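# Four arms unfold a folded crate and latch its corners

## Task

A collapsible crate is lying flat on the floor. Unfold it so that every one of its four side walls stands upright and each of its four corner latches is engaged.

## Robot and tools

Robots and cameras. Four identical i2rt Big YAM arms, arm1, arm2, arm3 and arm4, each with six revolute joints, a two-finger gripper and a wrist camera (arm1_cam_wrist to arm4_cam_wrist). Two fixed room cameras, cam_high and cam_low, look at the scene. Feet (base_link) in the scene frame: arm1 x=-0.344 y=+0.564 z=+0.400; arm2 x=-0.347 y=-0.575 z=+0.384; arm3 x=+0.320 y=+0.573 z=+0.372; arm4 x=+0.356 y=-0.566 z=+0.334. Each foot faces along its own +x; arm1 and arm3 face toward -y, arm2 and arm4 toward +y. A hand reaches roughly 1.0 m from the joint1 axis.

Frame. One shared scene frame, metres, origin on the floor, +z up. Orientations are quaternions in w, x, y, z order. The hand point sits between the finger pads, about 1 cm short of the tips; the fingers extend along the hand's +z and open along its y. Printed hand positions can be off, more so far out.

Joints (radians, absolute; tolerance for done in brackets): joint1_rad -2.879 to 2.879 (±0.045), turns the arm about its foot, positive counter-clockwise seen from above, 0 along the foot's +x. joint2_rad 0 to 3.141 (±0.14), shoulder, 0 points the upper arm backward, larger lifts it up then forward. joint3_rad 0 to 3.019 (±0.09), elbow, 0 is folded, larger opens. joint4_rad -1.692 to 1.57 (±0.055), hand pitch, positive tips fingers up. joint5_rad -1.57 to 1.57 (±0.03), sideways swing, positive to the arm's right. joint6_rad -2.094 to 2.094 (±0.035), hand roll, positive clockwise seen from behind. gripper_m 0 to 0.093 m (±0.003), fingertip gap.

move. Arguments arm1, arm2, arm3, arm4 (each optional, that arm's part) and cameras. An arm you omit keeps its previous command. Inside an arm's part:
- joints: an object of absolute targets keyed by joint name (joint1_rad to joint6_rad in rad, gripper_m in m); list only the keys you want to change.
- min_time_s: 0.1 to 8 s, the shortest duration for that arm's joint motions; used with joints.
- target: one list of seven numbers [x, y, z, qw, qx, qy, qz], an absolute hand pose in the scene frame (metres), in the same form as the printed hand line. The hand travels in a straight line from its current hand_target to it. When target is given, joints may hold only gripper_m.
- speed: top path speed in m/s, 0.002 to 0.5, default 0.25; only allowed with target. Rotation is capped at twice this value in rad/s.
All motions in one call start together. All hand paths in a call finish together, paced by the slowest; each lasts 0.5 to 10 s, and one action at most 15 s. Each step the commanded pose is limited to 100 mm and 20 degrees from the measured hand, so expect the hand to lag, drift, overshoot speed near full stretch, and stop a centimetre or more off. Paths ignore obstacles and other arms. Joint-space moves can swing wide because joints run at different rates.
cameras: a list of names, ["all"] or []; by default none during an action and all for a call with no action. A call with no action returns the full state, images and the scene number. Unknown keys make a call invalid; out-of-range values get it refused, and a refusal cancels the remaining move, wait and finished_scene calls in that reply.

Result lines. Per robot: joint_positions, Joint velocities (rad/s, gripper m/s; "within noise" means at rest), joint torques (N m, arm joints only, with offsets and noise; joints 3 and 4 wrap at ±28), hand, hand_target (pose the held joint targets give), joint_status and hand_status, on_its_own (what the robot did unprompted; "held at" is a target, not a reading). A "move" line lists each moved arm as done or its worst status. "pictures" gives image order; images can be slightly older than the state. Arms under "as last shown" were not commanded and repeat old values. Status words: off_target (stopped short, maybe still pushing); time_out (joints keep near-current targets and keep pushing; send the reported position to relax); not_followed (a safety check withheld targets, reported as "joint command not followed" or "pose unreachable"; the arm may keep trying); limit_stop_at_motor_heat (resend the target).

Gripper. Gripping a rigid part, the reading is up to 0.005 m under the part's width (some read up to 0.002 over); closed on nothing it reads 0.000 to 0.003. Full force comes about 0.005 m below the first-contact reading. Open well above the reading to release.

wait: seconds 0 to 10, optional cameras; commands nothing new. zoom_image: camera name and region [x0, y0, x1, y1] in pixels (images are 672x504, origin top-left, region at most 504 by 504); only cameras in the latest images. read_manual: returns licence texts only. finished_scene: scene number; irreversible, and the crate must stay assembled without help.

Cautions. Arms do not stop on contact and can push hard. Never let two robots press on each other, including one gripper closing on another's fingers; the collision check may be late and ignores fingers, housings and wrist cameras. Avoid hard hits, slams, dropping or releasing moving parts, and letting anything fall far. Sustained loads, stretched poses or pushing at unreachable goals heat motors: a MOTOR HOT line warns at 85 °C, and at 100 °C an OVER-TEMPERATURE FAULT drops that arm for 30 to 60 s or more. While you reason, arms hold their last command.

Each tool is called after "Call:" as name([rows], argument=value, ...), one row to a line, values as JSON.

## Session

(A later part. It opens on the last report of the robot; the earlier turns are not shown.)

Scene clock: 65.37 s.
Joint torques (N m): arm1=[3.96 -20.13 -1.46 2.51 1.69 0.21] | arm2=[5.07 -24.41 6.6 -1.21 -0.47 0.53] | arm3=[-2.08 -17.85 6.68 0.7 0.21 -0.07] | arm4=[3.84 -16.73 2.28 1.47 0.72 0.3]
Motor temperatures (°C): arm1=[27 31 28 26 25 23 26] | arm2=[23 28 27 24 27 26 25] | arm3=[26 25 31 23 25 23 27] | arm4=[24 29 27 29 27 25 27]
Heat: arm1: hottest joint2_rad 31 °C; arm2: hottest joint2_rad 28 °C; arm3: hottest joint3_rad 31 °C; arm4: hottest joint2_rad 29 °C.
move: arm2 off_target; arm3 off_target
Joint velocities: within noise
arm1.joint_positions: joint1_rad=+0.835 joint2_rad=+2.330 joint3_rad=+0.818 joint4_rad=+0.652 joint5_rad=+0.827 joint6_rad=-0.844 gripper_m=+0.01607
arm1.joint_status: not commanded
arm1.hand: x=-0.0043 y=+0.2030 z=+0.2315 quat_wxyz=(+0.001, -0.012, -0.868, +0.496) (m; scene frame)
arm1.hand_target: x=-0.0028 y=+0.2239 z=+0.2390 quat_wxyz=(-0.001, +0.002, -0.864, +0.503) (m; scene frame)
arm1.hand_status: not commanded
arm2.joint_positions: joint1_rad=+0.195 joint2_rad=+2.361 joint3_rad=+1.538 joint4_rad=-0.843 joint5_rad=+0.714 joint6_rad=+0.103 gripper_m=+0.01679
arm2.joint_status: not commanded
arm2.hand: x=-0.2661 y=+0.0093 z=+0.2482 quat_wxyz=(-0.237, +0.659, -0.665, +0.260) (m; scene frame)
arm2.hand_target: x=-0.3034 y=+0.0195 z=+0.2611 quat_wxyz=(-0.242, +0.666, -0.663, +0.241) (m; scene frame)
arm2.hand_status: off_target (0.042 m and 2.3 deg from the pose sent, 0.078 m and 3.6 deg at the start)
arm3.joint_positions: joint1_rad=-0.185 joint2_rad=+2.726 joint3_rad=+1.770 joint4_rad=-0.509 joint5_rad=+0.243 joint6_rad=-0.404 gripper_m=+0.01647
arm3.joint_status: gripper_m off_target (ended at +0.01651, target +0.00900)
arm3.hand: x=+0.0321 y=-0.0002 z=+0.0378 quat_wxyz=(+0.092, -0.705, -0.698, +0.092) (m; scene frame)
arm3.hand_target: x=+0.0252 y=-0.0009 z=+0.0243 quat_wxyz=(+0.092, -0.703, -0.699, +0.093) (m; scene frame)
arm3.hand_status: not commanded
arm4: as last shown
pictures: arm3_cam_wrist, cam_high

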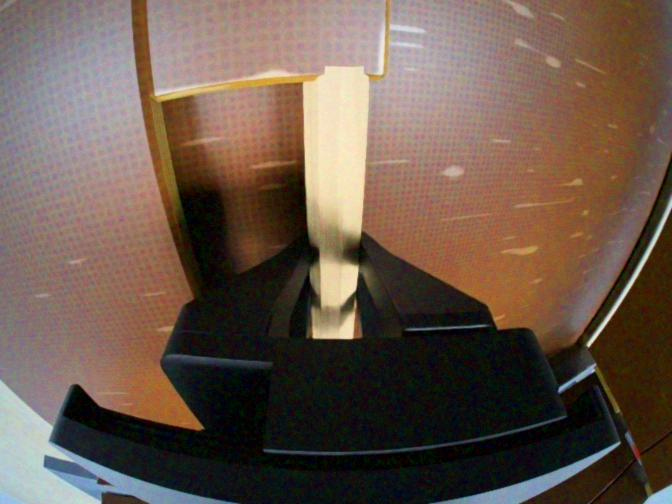

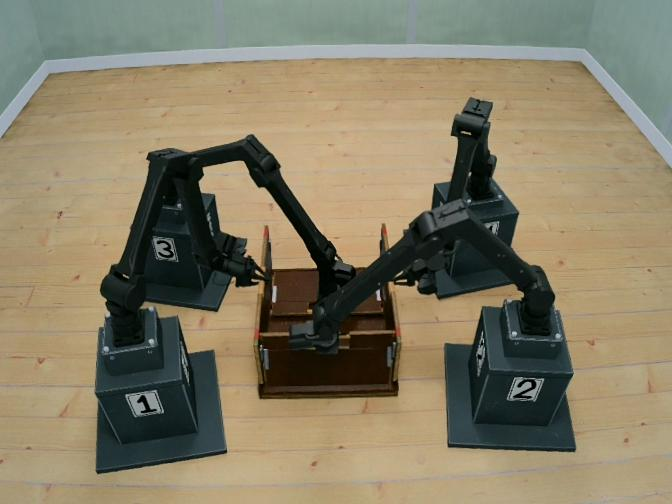

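Call:
move(arm2={"target": [-0.332, 0.020, 0.258, -0.2418, 0.6645, -0.6645, 0.2418], "speed": 0.06}, arm3={"target": [0.065, -0.0035, 0.163, -0.1228, 0.6964, 0.6964, -0.1228], "speed": 0.15})

Call:
move(arm2={"target": [-0.350, 0.020, 0.257, -0.2418, 0.6645, -0.6645, 0.2418], "speed": 0.05}, arm3={"target": [0.140, -0.0035, 0.230, -0.1830, 0.6830, 0.6830, -0.1830], "speed": 0.15}, cameras=["cam_high"])

Scene clock: 69.03 s.
Joint torques (N m): arm1=[3.55 -20.13 -1.68 2.36 1.66 0.22] | arm2=[4.01 -23.36 6.93 -0.75 -0.68 0.4] | arm3=[0.32 -24.29 3.28 -0.87 0 0.05] | arm4=[3.84 -16.73 2.26 1.47 0.72 0.29]
Motor temperatures (°C): arm1=[27 31 28 26 25 23 26] | arm2=[23 28 27 24 27 26 25] | arm3=[26 26 31 23 25 23 27] | arm4=[24 29 27 29 27 25 27]
Heat: arm1: hottest joint2_rad 31 °C; arm2: hottest joint2_rad 28 °C; arm3: hottest joint3_rad 31 °C; arm4: hottest joint2_rad 29 °C.
move: arm2 off_target; arm3 off_target
Joint velocities: within noise
arm1.joint_positions: joint1_rad=+0.835 joint2_rad=+2.330 joint3_rad=+0.818 joint4_rad=+0.652 joint5_rad=+0.829 joint6_rad=-0.844 gripper_m=+0.01607
arm1.joint_status: not commanded
arm1.hand: x=-0.0045 y=+0.2030 z=+0.2316 quat_wxyz=(+0.001, -0.012, -0.868, +0.496) (m; scene frame)
arm1.hand_target: x=-0.0028 y=+0.2237 z=+0.2392 quat_wxyz=(-0.001, +0.002, -0.864, +0.503) (m; scene frame)
arm1.hand_status: not commanded
arm2.joint_positions: joint1_rad=+0.251 joint2_rad=+2.368 joint3_rad=+1.559 joint4_rad=-0.904 joint5_rad=+0.714 joint6_rad=+0.176 gripper_m=+0.01679
arm2.joint_status: not commanded
arm2.hand: x=-0.2989 y=+0.0092 z=+0.2514 quat_wxyz=(-0.240, +0.658, -0.663, +0.262) (m; scene frame)
arm2.hand_target: x=-0.3307 y=+0.0191 z=+0.2579 quat_wxyz=(-0.242, +0.665, -0.664, +0.242) (m; scene frame)
arm2.hand_status: off_target (0.035 m and 2.4 deg from the pose sent, 0.068 m and 2.3 deg at the start)
arm3.joint_positions: joint1_rad=-0.124 joint2_rad=+2.504 joint3_rad=+1.590 joint4_rad=-0.535 joint5_rad=+0.348 joint6_rad=-0.344 gripper_m=+0.01665
arm3.joint_status: not commanded
arm3.hand: x=+0.0552 y=+0.0008 z=+0.1337 quat_wxyz=(+0.130, -0.701, -0.689, +0.127) (m; scene frame)
arm3.hand_target: x=+0.0629 y=-0.0063 z=+0.1620 quat_wxyz=(+0.124, -0.696, -0.696, +0.129) (m; scene frame)
arm3.hand_status: off_target (0.031 m and 1.4 deg from the pose sent, 0.129 m and 5.1 deg at the start)
arm4: as last shown
pictures: none

Scene clock: 70.37 s.
Joint torques (N m): arm1=[3.55 -20.72 -1.55 2.41 1.69 0.17] | arm2=[6.59 -23.41 6.86 -0.87 -0.89 0.56] | arm3=[1.67 -21.77 3.78 -0.7 0.09 0.14] | arm4=[3.84 -16.73 2.28 1.47 0.72 0.29]
Motor temperatures (°C): arm1=[27 31 28 26 25 23 26] | arm2=[23 28 27 24 27 26 25] | arm3=[26 26 31 23 25 23 27] | arm4=[24 29 27 29 27 25 28]
Heat: arm1: hottest joint2_rad 31 °C; arm2: hottest joint2_rad 28 °C; arm3: hottest joint3_rad 31 °C; arm4: hottest joint2_rad 29 °C.
move: arm2 off_target; arm3 off_target
Joint velocities: within noise
arm1: as last shown
arm2.joint_positions: joint1_rad=+0.253 joint2_rad=+2.375 joint3_rad=+1.576 joint4_rad=-0.930 joint5_rad=+0.714 joint6_rad=+0.197 gripper_m=+0.01679
arm2.joint_status: not commanded
arm2.hand: x=-0.2999 y=+0.0100 z=+0.2519 quat_wxyz=(-0.239, +0.654, -0.668, +0.265) (m; scene frame)
arm2.hand_target: x=-0.3491 y=+0.0189 z=+0.2575 quat_wxyz=(-0.242, +0.665, -0.664, +0.240) (m; scene frame)
arm2.hand_status: off_target (0.051 m and 3.0 deg from the pose sent, 0.053 m and 2.4 deg at the start)
arm3.joint_positions: joint1_rad=+0.022 joint2_rad=+2.343 joint3_rad=+1.467 joint4_rad=-0.601 joint5_rad=+0.529 joint6_rad=-0.192 gripper_m=+0.01640
arm3.joint_status: not commanded
arm3.hand: x=+0.1184 y=+0.0014 z=+0.2087 quat_wxyz=(+0.191, -0.691, -0.673, +0.183) (m; scene frame)
arm3.hand_target: x=+0.1358 y=-0.0034 z=+0.2291 quat_wxyz=(+0.184, -0.684, -0.682, +0.183) (m; scene frame)
arm3.hand_status: off_target (0.031 m and 1.7 deg from the pose sent, 0.128 m and 9.1 deg at the start)
arm4.joint_positions: joint1_rad=+0.863 joint2_rad=+2.118 joint3_rad=+0.883 joint4_rad=+0.345 joint5_rad=+0.869 joint6_rad=-0.811 gripper_m=+0.01629
arm4.joint_status: not commanded
arm4.hand: x=-0.0366 y=-0.1996 z=+0.2478 quat_wxyz=(-0.499, +0.866, -0.007, +0.001) (m; scene frame)
arm4.hand_target: x=-0.0355 y=-0.2143 z=+0.2477 quat_wxyz=(-0.501, +0.866, +0.001, +0.001) (m; scene frame)
arm4.hand_status: not commanded
pictures: cam_high

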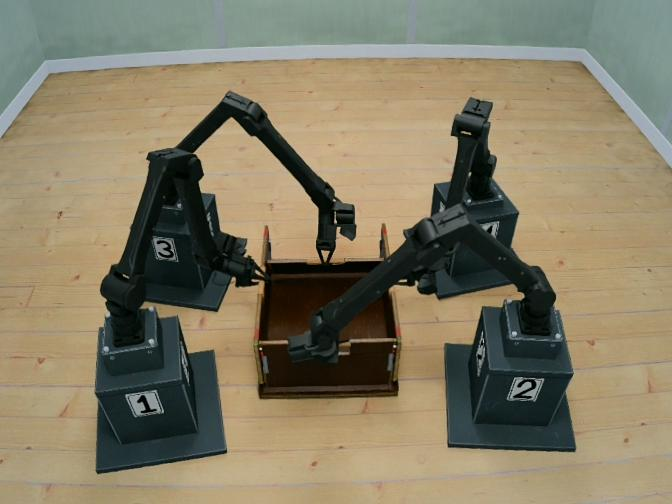

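Call:
move(arm2={"target": [-0.366, 0.020, 0.258, -0.2418, 0.6645, -0.6645, 0.2418], "speed": 0.05}, arm3={"target": [0.211, -0.0035, 0.253, -0.2126, 0.6744, 0.6744, -0.2126], "speed": 0.15})

Call:
move(arm3={"target": [0.256, -0.0035, 0.256, -0.2418, 0.6645, 0.6645, -0.2418], "speed": 0.08})

Call:
move(arm3={"target": [0.296, -0.0035, 0.255, -0.2418, 0.6645, 0.6645, -0.2418], "speed": 0.06}, cameras=["cam_high", "cam_low"])

Call:
zoom_image(camera="cam_high", region=[220, 200, 430, 420])

Scene clock: 73.50 s.
Joint torques (N m): arm1=[3.9 -20.01 -1.4 2.3 1.69 0.2] | arm2=[8.59 -23.65 6.76 -0.99 -1.09 0.69] | arm3=[3.43 -20.6 4.23 -0.73 -0.68 0.23] | arm4=[3.84 -16.73 2.28 1.47 0.71 0.3]
Motor temperatures (°C): arm1=[27 31 28 26 25 23 26] | arm2=[23 28 27 24 27 26 25] | arm3=[26 27 31 23 26 23 27] | arm4=[24 29 27 29 27 25 28]
Heat: arm1: hottest joint2_rad 31 °C; arm2: hottest joint2_rad 28 °C; arm3: hottest joint3_rad 31 °C; arm4: hottest joint2_rad 29 °C.
move: arm2 off_target; arm3 off_target
Joint velocities: within noise
arm1, arm4: as last shown
arm2.joint_positions: joint1_rad=+0.253 joint2_rad=+2.384 joint3_rad=+1.591 joint4_rad=-0.956 joint5_rad=+0.714 joint6_rad=+0.215 gripper_m=+0.01679
arm2.joint_status: not commanded
arm2.hand: x=-0.2998 y=+0.0096 z=+0.2513 quat_wxyz=(-0.235, +0.649, -0.671, +0.270) (m; scene frame)
arm2.hand_target: x=-0.3627 y=+0.0168 z=+0.2572 quat_wxyz=(-0.241, +0.666, -0.663, +0.242) (m; scene frame)
arm2.hand_status: off_target (0.067 m and 3.8 deg from the pose sent, 0.067 m and 3.0 deg at the start)
arm3.joint_positions: joint1_rad=+0.146 joint2_rad=+2.302 joint3_rad=+1.450 joint4_rad=-0.704 joint5_rad=+0.649 joint6_rad=-0.037 gripper_m=+0.01643
arm3.joint_status: not commanded
arm3.hand: x=+0.1749 y=+0.0020 z=+0.2383 quat_wxyz=(+0.231, -0.683, -0.658, +0.218) (m; scene frame)
arm3.hand_target: x=+0.2091 y=-0.0035 z=+0.2518 quat_wxyz=(+0.214, -0.672, -0.677, +0.213) (m; scene frame)
arm3.hand_status: off_target (0.039 m and 3.1 deg from the pose sent, 0.103 m and 4.7 deg at the start)
pictures: none

Scene clock: 74.73 s.
Joint torques (N m): arm1=[3.78 -19.78 -1.44 2.45 1.65 0.2] | arm2=[8.53 -23.65 6.75 -0.85 -1.09 0.68] | arm3=[4.84 -18.73 5.96 -1.81 -0.66 0.45] | arm4=[3.84 -16.73 2.35 1.44 0.67 0.29]
Motor temperatures (°C): arm1=[27 31 28 26 25 23 26] | arm2=[23 28 27 24 27 26 25] | arm3=[26 27 31 23 26 23 27] | arm4=[24 29 27 29 27 25 28]
Heat: arm1: hottest joint2_rad 31 °C; arm2: hottest joint2_rad 28 °C; arm3: hottest joint3_rad 31 °C; arm4: hottest joint2_rad 29 °C.
move: arm3 off_target
Joint velocities: within noise
arm1.joint_positions: joint1_rad=+0.835 joint2_rad=+2.330 joint3_rad=+0.815 joint4_rad=+0.653 joint5_rad=+0.829 joint6_rad=-0.844 gripper_m=+0.01607
arm1.joint_status: not commanded
arm1.hand: x=-0.0057 y=+0.2037 z=+0.2314 quat_wxyz=(+0.002, -0.012, -0.868, +0.496) (m; scene frame)
arm1.hand_target: x=-0.0028 y=+0.2238 z=+0.2391 quat_wxyz=(-0.001, +0.002, -0.864, +0.503) (m; scene frame)
arm1.hand_status: not commanded
arm2.joint_positions: joint1_rad=+0.253 joint2_rad=+2.384 joint3_rad=+1.591 joint4_rad=-0.959 joint5_rad=+0.714 joint6_rad=+0.217 gripper_m=+0.01679
arm2.joint_status: not commanded
arm2.hand: x=-0.2998 y=+0.0090 z=+0.2514 quat_wxyz=(-0.235, +0.649, -0.671, +0.271) (m; scene frame)
arm2.hand_target: x=-0.3625 y=+0.0170 z=+0.2572 quat_wxyz=(-0.241, +0.665, -0.664, +0.242) (m; scene frame)
arm2.hand_status: not commanded
arm3.joint_positions: joint1_rad=+0.229 joint2_rad=+2.302 joint3_rad=+1.454 joint4_rad=-0.767 joint5_rad=+0.733 joint6_rad=+0.070 gripper_m=+0.01654
arm3.joint_status: not commanded
arm3.hand: x=+0.2112 y=+0.0032 z=+0.2488 quat_wxyz=(+0.257, -0.673, -0.647, +0.249) (m; scene frame)
arm3.hand_target: x=+0.2543 y=-0.0034 z=+0.2559 quat_wxyz=(+0.242, -0.664, -0.665, +0.243) (m; scene frame)
arm3.hand_status: off_target (0.046 m and 3.0 deg from the pose sent, 0.083 m and 3.8 deg at the start)
arm4.joint_positions: joint1_rad=+0.863 joint2_rad=+2.118 joint3_rad=+0.882 joint4_rad=+0.347 joint5_rad=+0.870 joint6_rad=-0.812 gripper_m=+0.01629
arm4.joint_status: not commanded
arm4.hand: x=-0.0359 y=-0.1998 z=+0.2477 quat_wxyz=(-0.500, +0.866, -0.007, +0.002) (m; scene frame)
arm4.hand_target: x=-0.0354 y=-0.2145 z=+0.2477 quat_wxyz=(-0.501, +0.865, +0.001, +0.001) (m; scene frame)
arm4.hand_status: not commanded
pictures: none

Scene clock: 76.03 s.
Joint torques (N m): arm1=[3.25 -20.42 -1.39 2.25 1.63 0.21] | arm2=[8.53 -23.71 6.75 -0.8 -1.1 0.69] | arm3=[5.13 -18.08 6.72 -1.8 -0.67 0.51] | arm4=[3.9 -16.73 2.39 1.43 0.62 0.29]
Motor temperatures (°C): arm1=[27 31 28 26 26 23 26] | arm2=[24 28 27 24 27 26 25] | arm3=[26 27 31 23 26 23 27] | arm4=[24 29 27 29 27 25 28]
Heat: arm1: hottest joint2_rad 31 °C; arm2: hottest joint2_rad 28 °C; arm3: hottest joint3_rad 31 °C; arm4: hottest joint2_rad 29 °C.
move: arm3 off_target
Joint velocities: within noise
arm1.joint_positions: joint1_rad=+0.835 joint2_rad=+2.330 joint3_rad=+0.815 joint4_rad=+0.655 joint5_rad=+0.829 joint6_rad=-0.845 gripper_m=+0.01607
arm1.joint_status: not commanded
arm1.hand: x=-0.0055 y=+0.2036 z=+0.2316 quat_wxyz=(+0.001, -0.011, -0.868, +0.496) (m; scene frame)
arm1.hand_target: x=-0.0023 y=+0.2236 z=+0.2392 quat_wxyz=(-0.002, +0.002, -0.864, +0.503) (m; scene frame)
arm1.hand_status: not commanded
arm2.joint_positions: joint1_rad=+0.253 joint2_rad=+2.384 joint3_rad=+1.591 joint4_rad=-0.961 joint5_rad=+0.715 joint6_rad=+0.217 gripper_m=+0.01679
arm2.joint_status: not commanded
arm2.hand: x=-0.2995 y=+0.0087 z=+0.2516 quat_wxyz=(-0.235, +0.649, -0.670, +0.272) (m; scene frame)
arm2.hand_target: x=-0.3622 y=+0.0172 z=+0.2575 quat_wxyz=(-0.242, +0.665, -0.664, +0.242) (m; scene frame)
arm2.hand_status: not commanded
arm3.joint_positions: joint1_rad=+0.298 joint2_rad=+2.305 joint3_rad=+1.472 joint4_rad=-0.843 joint5_rad=+0.726 joint6_rad=+0.156 gripper_m=+0.01672
arm3.joint_status: not commanded
arm3.hand: x=+0.2512 y=+0.0045 z=+0.2519 quat_wxyz=(+0.257, -0.672, -0.649, +0.247) (m; scene frame)
arm3.hand_target: x=+0.2942 y=-0.0019 z=+0.2550 quat_wxyz=(+0.242, -0.664, -0.665, +0.242) (m; scene frame)
arm3.hand_status: off_target (0.046 m and 2.7 deg from the pose sent, 0.085 m and 3.0 deg at the start)
arm4.joint_positions: joint1_rad=+0.863 joint2_rad=+2.118 joint3_rad=+0.882 joint4_rad=+0.347 joint5_rad=+0.872 joint6_rad=-0.812 gripper_m=+0.01629
arm4.joint_status: not commanded
arm4.hand: x=-0.0357 y=-0.1997 z=+0.2479 quat_wxyz=(-0.500, +0.866, -0.007, +0.003) (m; scene frame)
arm4.hand_target: x=-0.0359 y=-0.2146 z=+0.2479 quat_wxyz=(-0.501, +0.865, +0.002, +0.000) (m; scene frame)
arm4.hand_status: not commanded
pictures: cam_high, cam_low

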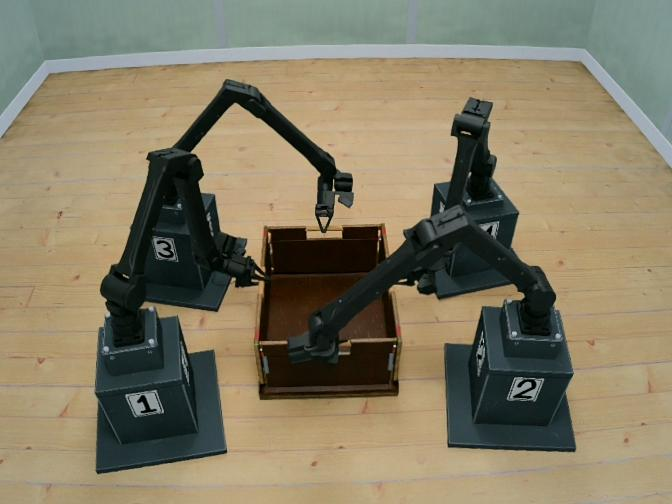

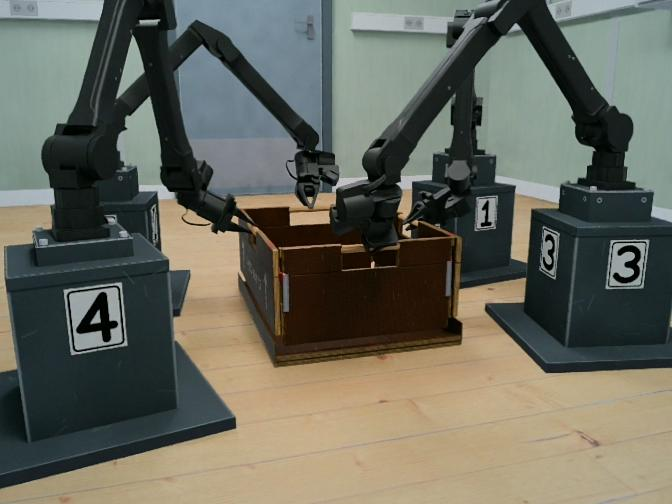

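Scaled by 2.291 from the camera's 672x504 image, which has a finer 960x720 frame.

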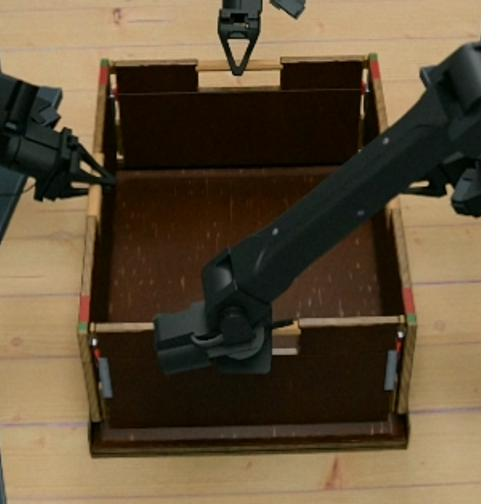

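Call:
move(arm3={"target": [0.318, -0.0035, 0.256, -0.2418, 0.6645, 0.6645, -0.2418], "speed": 0.05}, cameras=["cam_high"])

Call:
zoom_image(camera="cam_high", region=[250, 215, 400, 260])

Call:
zoom_image(camera="cam_high", region=[245, 325, 410, 375])

Scene clock: 78.40 s.
Joint torques (N m): arm1=[3.9 -19.96 -1.36 2.48 1.64 0.19] | arm2=[8.53 -23.65 6.76 -0.8 -1.1 0.69] | arm3=[7.77 -19.25 6.8 -2.07 -0.78 0.73] | arm4=[3.9 -16.73 2.39 1.43 0.62 0.29]
Motor temperatures (°C): arm1=[27 31 28 26 26 23 26] | arm2=[24 29 27 24 27 26 25] | arm3=[26 27 31 23 26 23 28] | arm4=[24 29 27 29 27 25 28]
Heat: arm1: hottest joint2_rad 31 °C; arm2: hottest joint2_rad 29 °C; arm3: hottest joint3_rad 31 °C; arm4: hottest joint2_rad 29 °C.
move: arm3 off_target
Joint velocities: within noise
arm1, arm2, arm4: as last shown
arm3.joint_positions: joint1_rad=+0.298 joint2_rad=+2.312 joint3_rad=+1.489 joint4_rad=-0.871 joint5_rad=+0.726 joint6_rad=+0.174 gripper_m=+0.01674
arm3.joint_status: not commanded
arm3.hand: x=+0.2513 y=+0.0038 z=+0.2524 quat_wxyz=(+0.261, -0.675, -0.645, +0.244) (m; scene frame)
arm3.hand_target: x=+0.3147 y=-0.0016 z=+0.2562 quat_wxyz=(+0.241, -0.664, -0.665, +0.243) (m; scene frame)
arm3.hand_status: off_target (0.067 m and 3.4 deg from the pose sent, 0.067 m and 2.7 deg at the start)
pictures: cam_high

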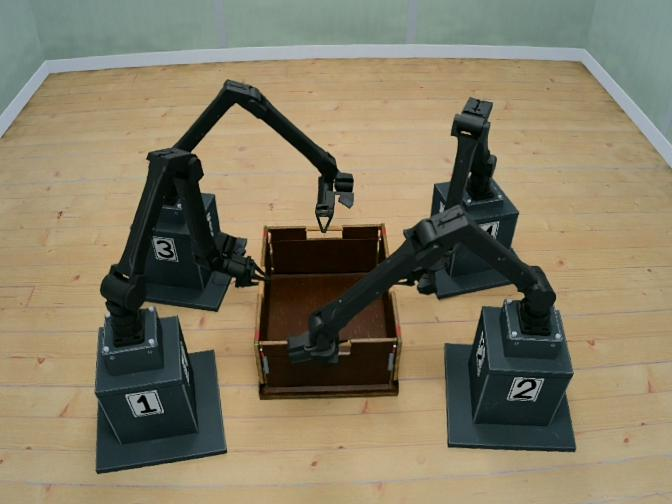

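Scaled by 3.360 from the camera's 672x504 image, which has a finer 960x720 frame.

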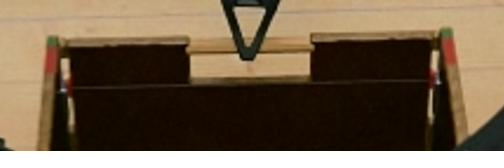

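Scaled by 3.055 from the camera's 672x504 image, which has a finer 960x720 frame.

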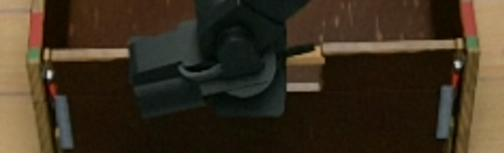

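Call:
move(arm2={"target": [-0.280, 0.018, 0.257, -0.2418, 0.6645, -0.6645, 0.2418], "speed": 0.15}, arm3={"target": [0.231, -0.0025, 0.256, -0.2418, 0.6645, 0.6645, -0.2418], "speed": 0.15})

Call:
move(arm2={"target": [-0.296, 0.016, 0.257, -0.2418, 0.6645, -0.6645, 0.2418], "speed": 0.1}, arm3={"target": [0.247, -0.0015, 0.256, -0.2418, 0.6645, 0.6645, -0.2418], "speed": 0.1}, arm1={"target": [-0.004, 0.214, 0.239, 0, 0, 0.866, -0.5], "speed": 0.1}, arm4={"target": [-0.0355, -0.207, 0.249, -0.5, 0.866, 0, 0], "speed": 0.1})

Scene clock: 81.83 s.
Joint torques (N m): arm1=[3.49 -20.25 -1.31 2.26 1.59 0.2] | arm2=[-2.08 -24.06 5.15 1.1 -0.28 -0.2] | arm3=[-2.43 -19.31 4.42 1.31 0.1 -0.45] | arm4=[3.9 -16.73 2.39 1.42 0.62 0.29]
Motor temperatures (°C): arm1=[27 31 28 26 26 23 26] | arm2=[24 29 27 24 27 26 25] | arm3=[26 27 31 23 26 23 28] | arm4=[24 29 27 29 27 25 28]
Heat: arm1: hottest joint2_rad 31 °C; arm2: hottest joint2_rad 29 °C; arm3: hottest joint3_rad 31 °C; arm4: hottest joint2_rad 29 °C.
move: arm2 off_target; arm3 off_target
Joint velocities: within noise
arm1, arm4: as last shown
arm2.joint_positions: joint1_rad=+0.247 joint2_rad=+2.355 joint3_rad=+1.535 joint4_rad=-0.866 joint5_rad=+0.712 joint6_rad=+0.130 gripper_m=+0.01679
arm2.joint_status: not commanded
arm2.hand: x=-0.2963 y=+0.0081 z=+0.2512 quat_wxyz=(-0.241, +0.670, -0.654, +0.258) (m; scene frame)
arm2.hand_target: x=-0.2867 y=+0.0164 z=+0.2576 quat_wxyz=(-0.241, +0.666, -0.663, +0.243) (m; scene frame)
arm2.hand_status: off_target (0.020 m and 2.3 deg from the pose sent, 0.022 m and 4.0 deg at the start)
arm3.joint_positions: joint1_rad=+0.287 joint2_rad=+2.295 joint3_rad=+1.460 joint4_rad=-0.816 joint5_rad=+0.709 joint6_rad=+0.121 gripper_m=+0.01674
arm3.joint_status: not commanded
arm3.hand: x=+0.2474 y=+0.0036 z=+0.2515 quat_wxyz=(+0.249, -0.669, -0.657, +0.243) (m; scene frame)
arm3.hand_target: x=+0.2376 y=-0.0010 z=+0.2554 quat_wxyz=(+0.242, -0.664, -0.666, +0.239) (m; scene frame)
arm3.hand_status: off_target (0.018 m and 1.3 deg from the pose sent, 0.022 m and 3.4 deg at the start)
pictures: none

Scene clock: 82.80 s.
Joint torques (N m): arm1=[2.14 -20.13 -0.64 2.17 0.96 0.02] | arm2=[-0.67 -23.77 5.52 0.46 -0.36 0.07] | arm3=[-0.73 -19.02 4.88 0.69 0.22 -0.18] | arm4=[2.78 -16.73 3.04 1.52 0.29 0.14]
Motor temperatures (°C): arm1=[27 31 28 26 26 23 26] | arm2=[24 29 27 24 27 26 25] | arm3=[26 27 31 23 26 23 28] | arm4=[24 29 27 29 27 25 28]
Heat: arm1: hottest joint2_rad 31 °C; arm2: hottest joint2_rad 29 °C; arm3: hottest joint3_rad 31 °C; arm4: hottest joint2_rad 29 °C.
move: arm1 off_target; arm2 off_target; arm3 done; arm4 done
Joint velocities: within noise
arm1.joint_positions: joint1_rad=+0.835 joint2_rad=+2.330 joint3_rad=+0.815 joint4_rad=+0.655 joint5_rad=+0.829 joint6_rad=-0.847 gripper_m=+0.01607
arm1.joint_status: not commanded
arm1.hand: x=-0.0055 y=+0.2036 z=+0.2316 quat_wxyz=(+0.002, -0.011, -0.868, +0.496) (m; scene frame)
arm1.hand_target: x=-0.0041 y=+0.2136 z=+0.2388 quat_wxyz=(+0.000, +0.000, -0.866, +0.500) (m; scene frame)
arm1.hand_status: off_target (0.013 m and 1.3 deg from the pose sent, 0.013 m and 1.4 deg at the start)
arm2.joint_positions: joint1_rad=+0.247 joint2_rad=+2.355 joint3_rad=+1.535 joint4_rad=-0.866 joint5_rad=+0.712 joint6_rad=+0.133 gripper_m=+0.01679
arm2.joint_status: not commanded
arm2.hand: x=-0.2963 y=+0.0081 z=+0.2512 quat_wxyz=(-0.241, +0.669, -0.655, +0.257) (m; scene frame)
arm2.hand_target: x=-0.2961 y=+0.0160 z=+0.2570 quat_wxyz=(-0.242, +0.664, -0.665, +0.242) (m; scene frame)
arm2.hand_status: off_target (0.010 m and 2.2 deg from the pose sent, 0.010 m and 2.3 deg at the start)
arm3.joint_positions: joint1_rad=+0.287 joint2_rad=+2.295 joint3_rad=+1.460 joint4_rad=-0.816 joint5_rad=+0.709 joint6_rad=+0.121 gripper_m=+0.01674
arm3.joint_status: not commanded
arm3.hand: x=+0.2474 y=+0.0036 z=+0.2515 quat_wxyz=(+0.249, -0.669, -0.657, +0.243) (m; scene frame)
arm3.hand_target: x=+0.2471 y=-0.0015 z=+0.2560 quat_wxyz=(+0.242, -0.665, -0.664, +0.242) (m; scene frame)
arm3.hand_status: done (0.007 m and 1.3 deg from the pose sent, 0.007 m and 1.3 deg at the start)
arm4.joint_positions: joint1_rad=+0.861 joint2_rad=+2.118 joint3_rad=+0.882 joint4_rad=+0.348 joint5_rad=+0.870 joint6_rad=-0.812 gripper_m=+0.01629
arm4.joint_status: not commanded
arm4.hand: x=-0.0355 y=-0.1991 z=+0.2479 quat_wxyz=(-0.500, +0.866, -0.008, +0.002) (m; scene frame)
arm4.hand_target: x=-0.0354 y=-0.2067 z=+0.2491 quat_wxyz=(-0.500, +0.866, +0.000, +0.000) (m; scene frame)
arm4.hand_status: done (0.008 m and 0.9 deg from the pose sent, 0.007 m and 0.9 deg at the start)
pictures: none

Call:
move(arm1={"joints": {"gripper_m": 0.045}}, arm2={"joints": {"gripper_m": 0.045}}, arm3={"joints": {"gripper_m": 0.045}}, arm4={"joints": {"gripper_m": 0.045}}, cameras=["cam_high"])

Call:
zoom_image(camera="cam_high", region=[220, 200, 430, 420])

Scene clock: 85.13 s.
Joint torques (N m): arm1=[0.38 -17.9 0.98 2.06 0.61 0.1] | arm2=[-0.73 -23.82 5.53 0.5 0.32 0.07] | arm3=[-0.62 -19.08 4.78 0.61 0.37 -0.01] | arm4=[2.37 -16.15 3.74 1.52 0.3 0.14]
Motor temperatures (°C): arm1=[27 31 28 26 25 23 26] | arm2=[24 29 26 24 27 26 25] | arm3=[26 28 31 23 26 23 28] | arm4=[24 29 27 29 27 25 28]
Heat: arm1: hottest joint2_rad 31 °C; arm2: hottest joint2_rad 29 °C; arm3: hottest joint3_rad 31 °C; arm4: hottest joint2_rad 29 °C.
move: arm1 done; arm2 done; arm3 done; arm4 done
Joint velocities: within noise
arm1.joint_positions: joint1_rad=+0.863 joint2_rad=+2.317 joint3_rad=+0.779 joint4_rad=+0.655 joint5_rad=+0.838 joint6_rad=-0.847 gripper_m=+0.04493
arm1.joint_status: all done
arm1.hand: x=-0.0095 y=+0.2198 z=+0.2337 quat_wxyz=(+0.006, +0.004, -0.869, +0.494) (m; scene frame)
arm1.hand_target: x=-0.0057 y=+0.2203 z=+0.2372 quat_wxyz=(+0.002, +0.007, -0.867, +0.498) (m; scene frame)
arm1.hand_status: not commanded
arm2.joint_positions: joint1_rad=+0.236 joint2_rad=+2.355 joint3_rad=+1.535 joint4_rad=-0.866 joint5_rad=+0.688 joint6_rad=+0.123 gripper_m=+0.04486
arm2.joint_status: all done
arm2.hand: x=-0.2933 y=+0.0069 z=+0.2485 quat_wxyz=(-0.230, +0.671, -0.659, +0.253) (m; scene frame)
arm2.hand_target: x=-0.2911 y=+0.0153 z=+0.2562 quat_wxyz=(-0.237, +0.665, -0.666, +0.242) (m; scene frame)
arm2.hand_status: not commanded
arm3.joint_positions: joint1_rad=+0.279 joint2_rad=+2.295 joint3_rad=+1.460 joint4_rad=-0.814 joint5_rad=+0.701 joint6_rad=+0.090 gripper_m=+0.04487
arm3.joint_status: all done
arm3.hand: x=+0.2441 y=+0.0040 z=+0.2506 quat_wxyz=(+0.251, -0.663, -0.665, +0.235) (m; scene frame)
arm3.hand_target: x=+0.2432 y=-0.0010 z=+0.2556 quat_wxyz=(+0.243, -0.664, -0.665, +0.239) (m; scene frame)
arm3.hand_status: not commanded
arm4.joint_positions: joint1_rad=+0.876 joint2_rad=+2.113 joint3_rad=+0.872 joint4_rad=+0.347 joint5_rad=+0.870 joint6_rad=-0.812 gripper_m=+0.04491
arm4.joint_status: all done
arm4.hand: x=-0.0377 y=-0.2069 z=+0.2478 quat_wxyz=(-0.499, +0.867, +0.000, +0.001) (m; scene frame)
arm4.hand_target: x=-0.0379 y=-0.2103 z=+0.2485 quat_wxyz=(-0.500, +0.866, +0.004, -0.001) (m; scene frame)
arm4.hand_status: not commanded
pictures: cam_high

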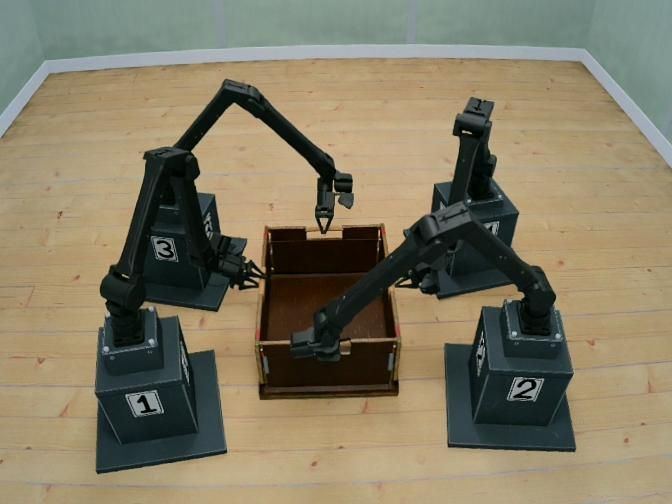

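Scaled by 2.291 from the camera's 672x504 image, which has a finer 960x720 frame.

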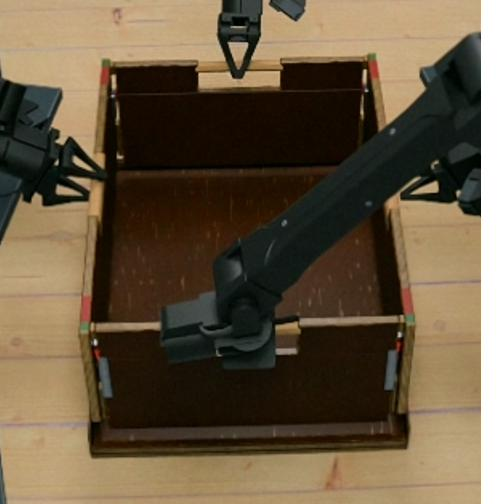

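Call:
move(arm1={"target": [-0.0057, 0.307, 0.287, 0.002, 0.007, -0.867, 0.498], "speed": 0.15}, arm2={"target": [-0.356, 0.0153, 0.333, -0.237, 0.665, -0.666, 0.242], "speed": 0.15}, arm3={"target": [0.307, -0.001, 0.333, 0.243, -0.664, -0.665, 0.239], "speed": 0.15}, arm4={"target": [-0.0379, -0.297, 0.299, -0.500, 0.866, 0.004, -0.001], "speed": 0.15}, cameras=["cam_high", "cam_low"])

Call:
zoom_image(camera="cam_high", region=[220, 200, 430, 420])

Scene clock: 88.53 s.
Joint torques (N m): arm1=[0.62 -17.08 1.48 1.1 0.74 0.24] | arm2=[-0.67 -24.88 7.73 -0.32 0.38 0.12] | arm3=[0.03 -18.96 8.21 -0.35 0.36 0.24] | arm4=[2.32 -14.21 4.98 0.35 0.46 0.42]
Motor temperatures (°C): arm1=[27 31 28 26 25 23 26] | arm2=[24 30 26 24 27 26 25] | arm3=[26 28 31 23 26 23 28] | arm4=[24 30 27 29 27 25 27]
Heat: arm1: hottest joint2_rad 31 °C; arm2: hottest joint2_rad 30 °C; arm3: hottest joint3_rad 31 °C; arm4: hottest joint2_rad 30 °C.
move: arm1 done; arm2 off_target; arm3 off_target; arm4 done
Joint velocities: within noise
arm1.joint_positions: joint1_rad=+1.070 joint2_rad=+2.116 joint3_rad=+0.657 joint4_rad=+0.374 joint5_rad=+0.959 joint6_rad=-0.590 gripper_m=+0.04496
arm1.joint_status: not commanded
arm1.hand: x=-0.0091 y=+0.3034 z=+0.2852 quat_wxyz=(+0.007, +0.009, -0.867, +0.499) (m; scene frame)
arm1.hand_target: x=-0.0068 y=+0.3056 z=+0.2879 quat_wxyz=(+0.003, +0.007, -0.866, +0.500) (m; scene frame)
arm1.hand_status: done (0.005 m and 0.6 deg from the pose sent, 0.102 m and 0.8 deg at the start)
arm2.joint_positions: joint1_rad=+0.339 joint2_rad=+2.271 joint3_rad=+1.565 joint4_rad=-1.084 joint5_rad=+0.674 joint6_rad=+0.252 gripper_m=+0.04489
arm2.joint_status: not commanded
arm2.hand: x=-0.3530 y=-0.0016 z=+0.3081 quat_wxyz=(-0.225, +0.673, -0.655, +0.261) (m; scene frame)
arm2.hand_target: x=-0.3557 y=+0.0168 z=+0.3325 quat_wxyz=(-0.239, +0.664, -0.667, +0.239) (m; scene frame)
arm2.hand_status: off_target (0.030 m and 3.1 deg from the pose sent, 0.106 m and 1.8 deg at the start)
arm3.joint_positions: joint1_rad=+0.384 joint2_rad=+2.190 joint3_rad=+1.473 joint4_rad=-1.037 joint5_rad=+0.690 joint6_rad=+0.213 gripper_m=+0.04491
arm3.joint_status: not commanded
arm3.hand: x=+0.3023 y=+0.0153 z=+0.3155 quat_wxyz=(+0.259, -0.656, -0.670, +0.230) (m; scene frame)
arm3.hand_target: x=+0.3080 y=-0.0028 z=+0.3333 quat_wxyz=(+0.240, -0.665, -0.665, +0.242) (m; scene frame)
arm3.hand_status: off_target (0.024 m and 2.3 deg from the pose sent, 0.104 m and 1.0 deg at the start)
arm4.joint_positions: joint1_rad=+1.057 joint2_rad=+1.920 joint3_rad=+0.787 joint4_rad=+0.049 joint5_rad=+0.973 joint6_rad=-0.579 gripper_m=+0.04495
arm4.joint_status: not commanded
arm4.hand: x=-0.0369 y=-0.2910 z=+0.2997 quat_wxyz=(-0.501, +0.865, +0.005, +0.002) (m; scene frame)
arm4.hand_target: x=-0.0362 y=-0.2932 z=+0.3000 quat_wxyz=(-0.501, +0.865, +0.001, +0.000) (m; scene frame)
arm4.hand_status: done (0.006 m and 0.4 deg from the pose sent, 0.104 m and 0.5 deg at the start)
pictures: cam_high, cam_low

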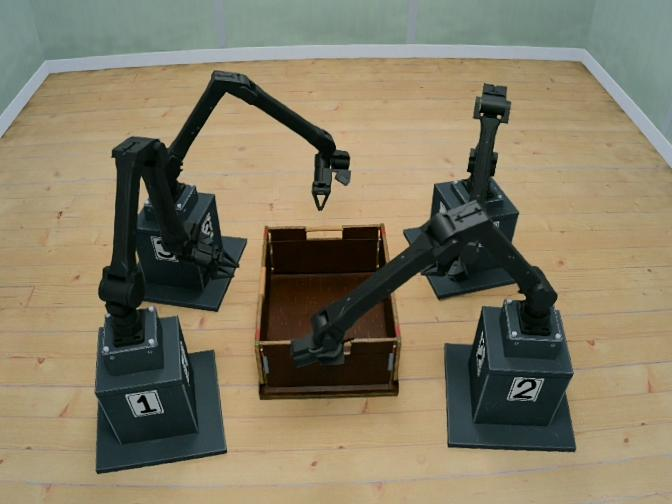

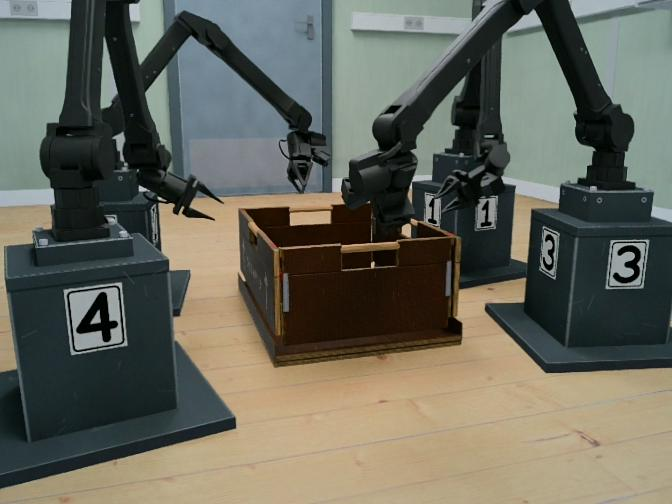

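Scaled by 2.291 from the camera's 672x504 image, which has a finer 960x720 frame.

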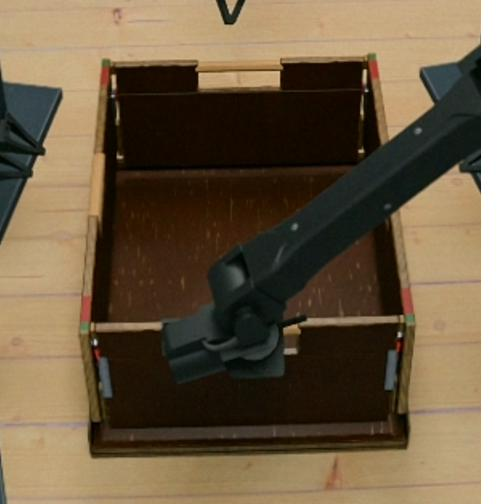

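Call:
finished_scene(scene=2)

The scene is finished: the task was done.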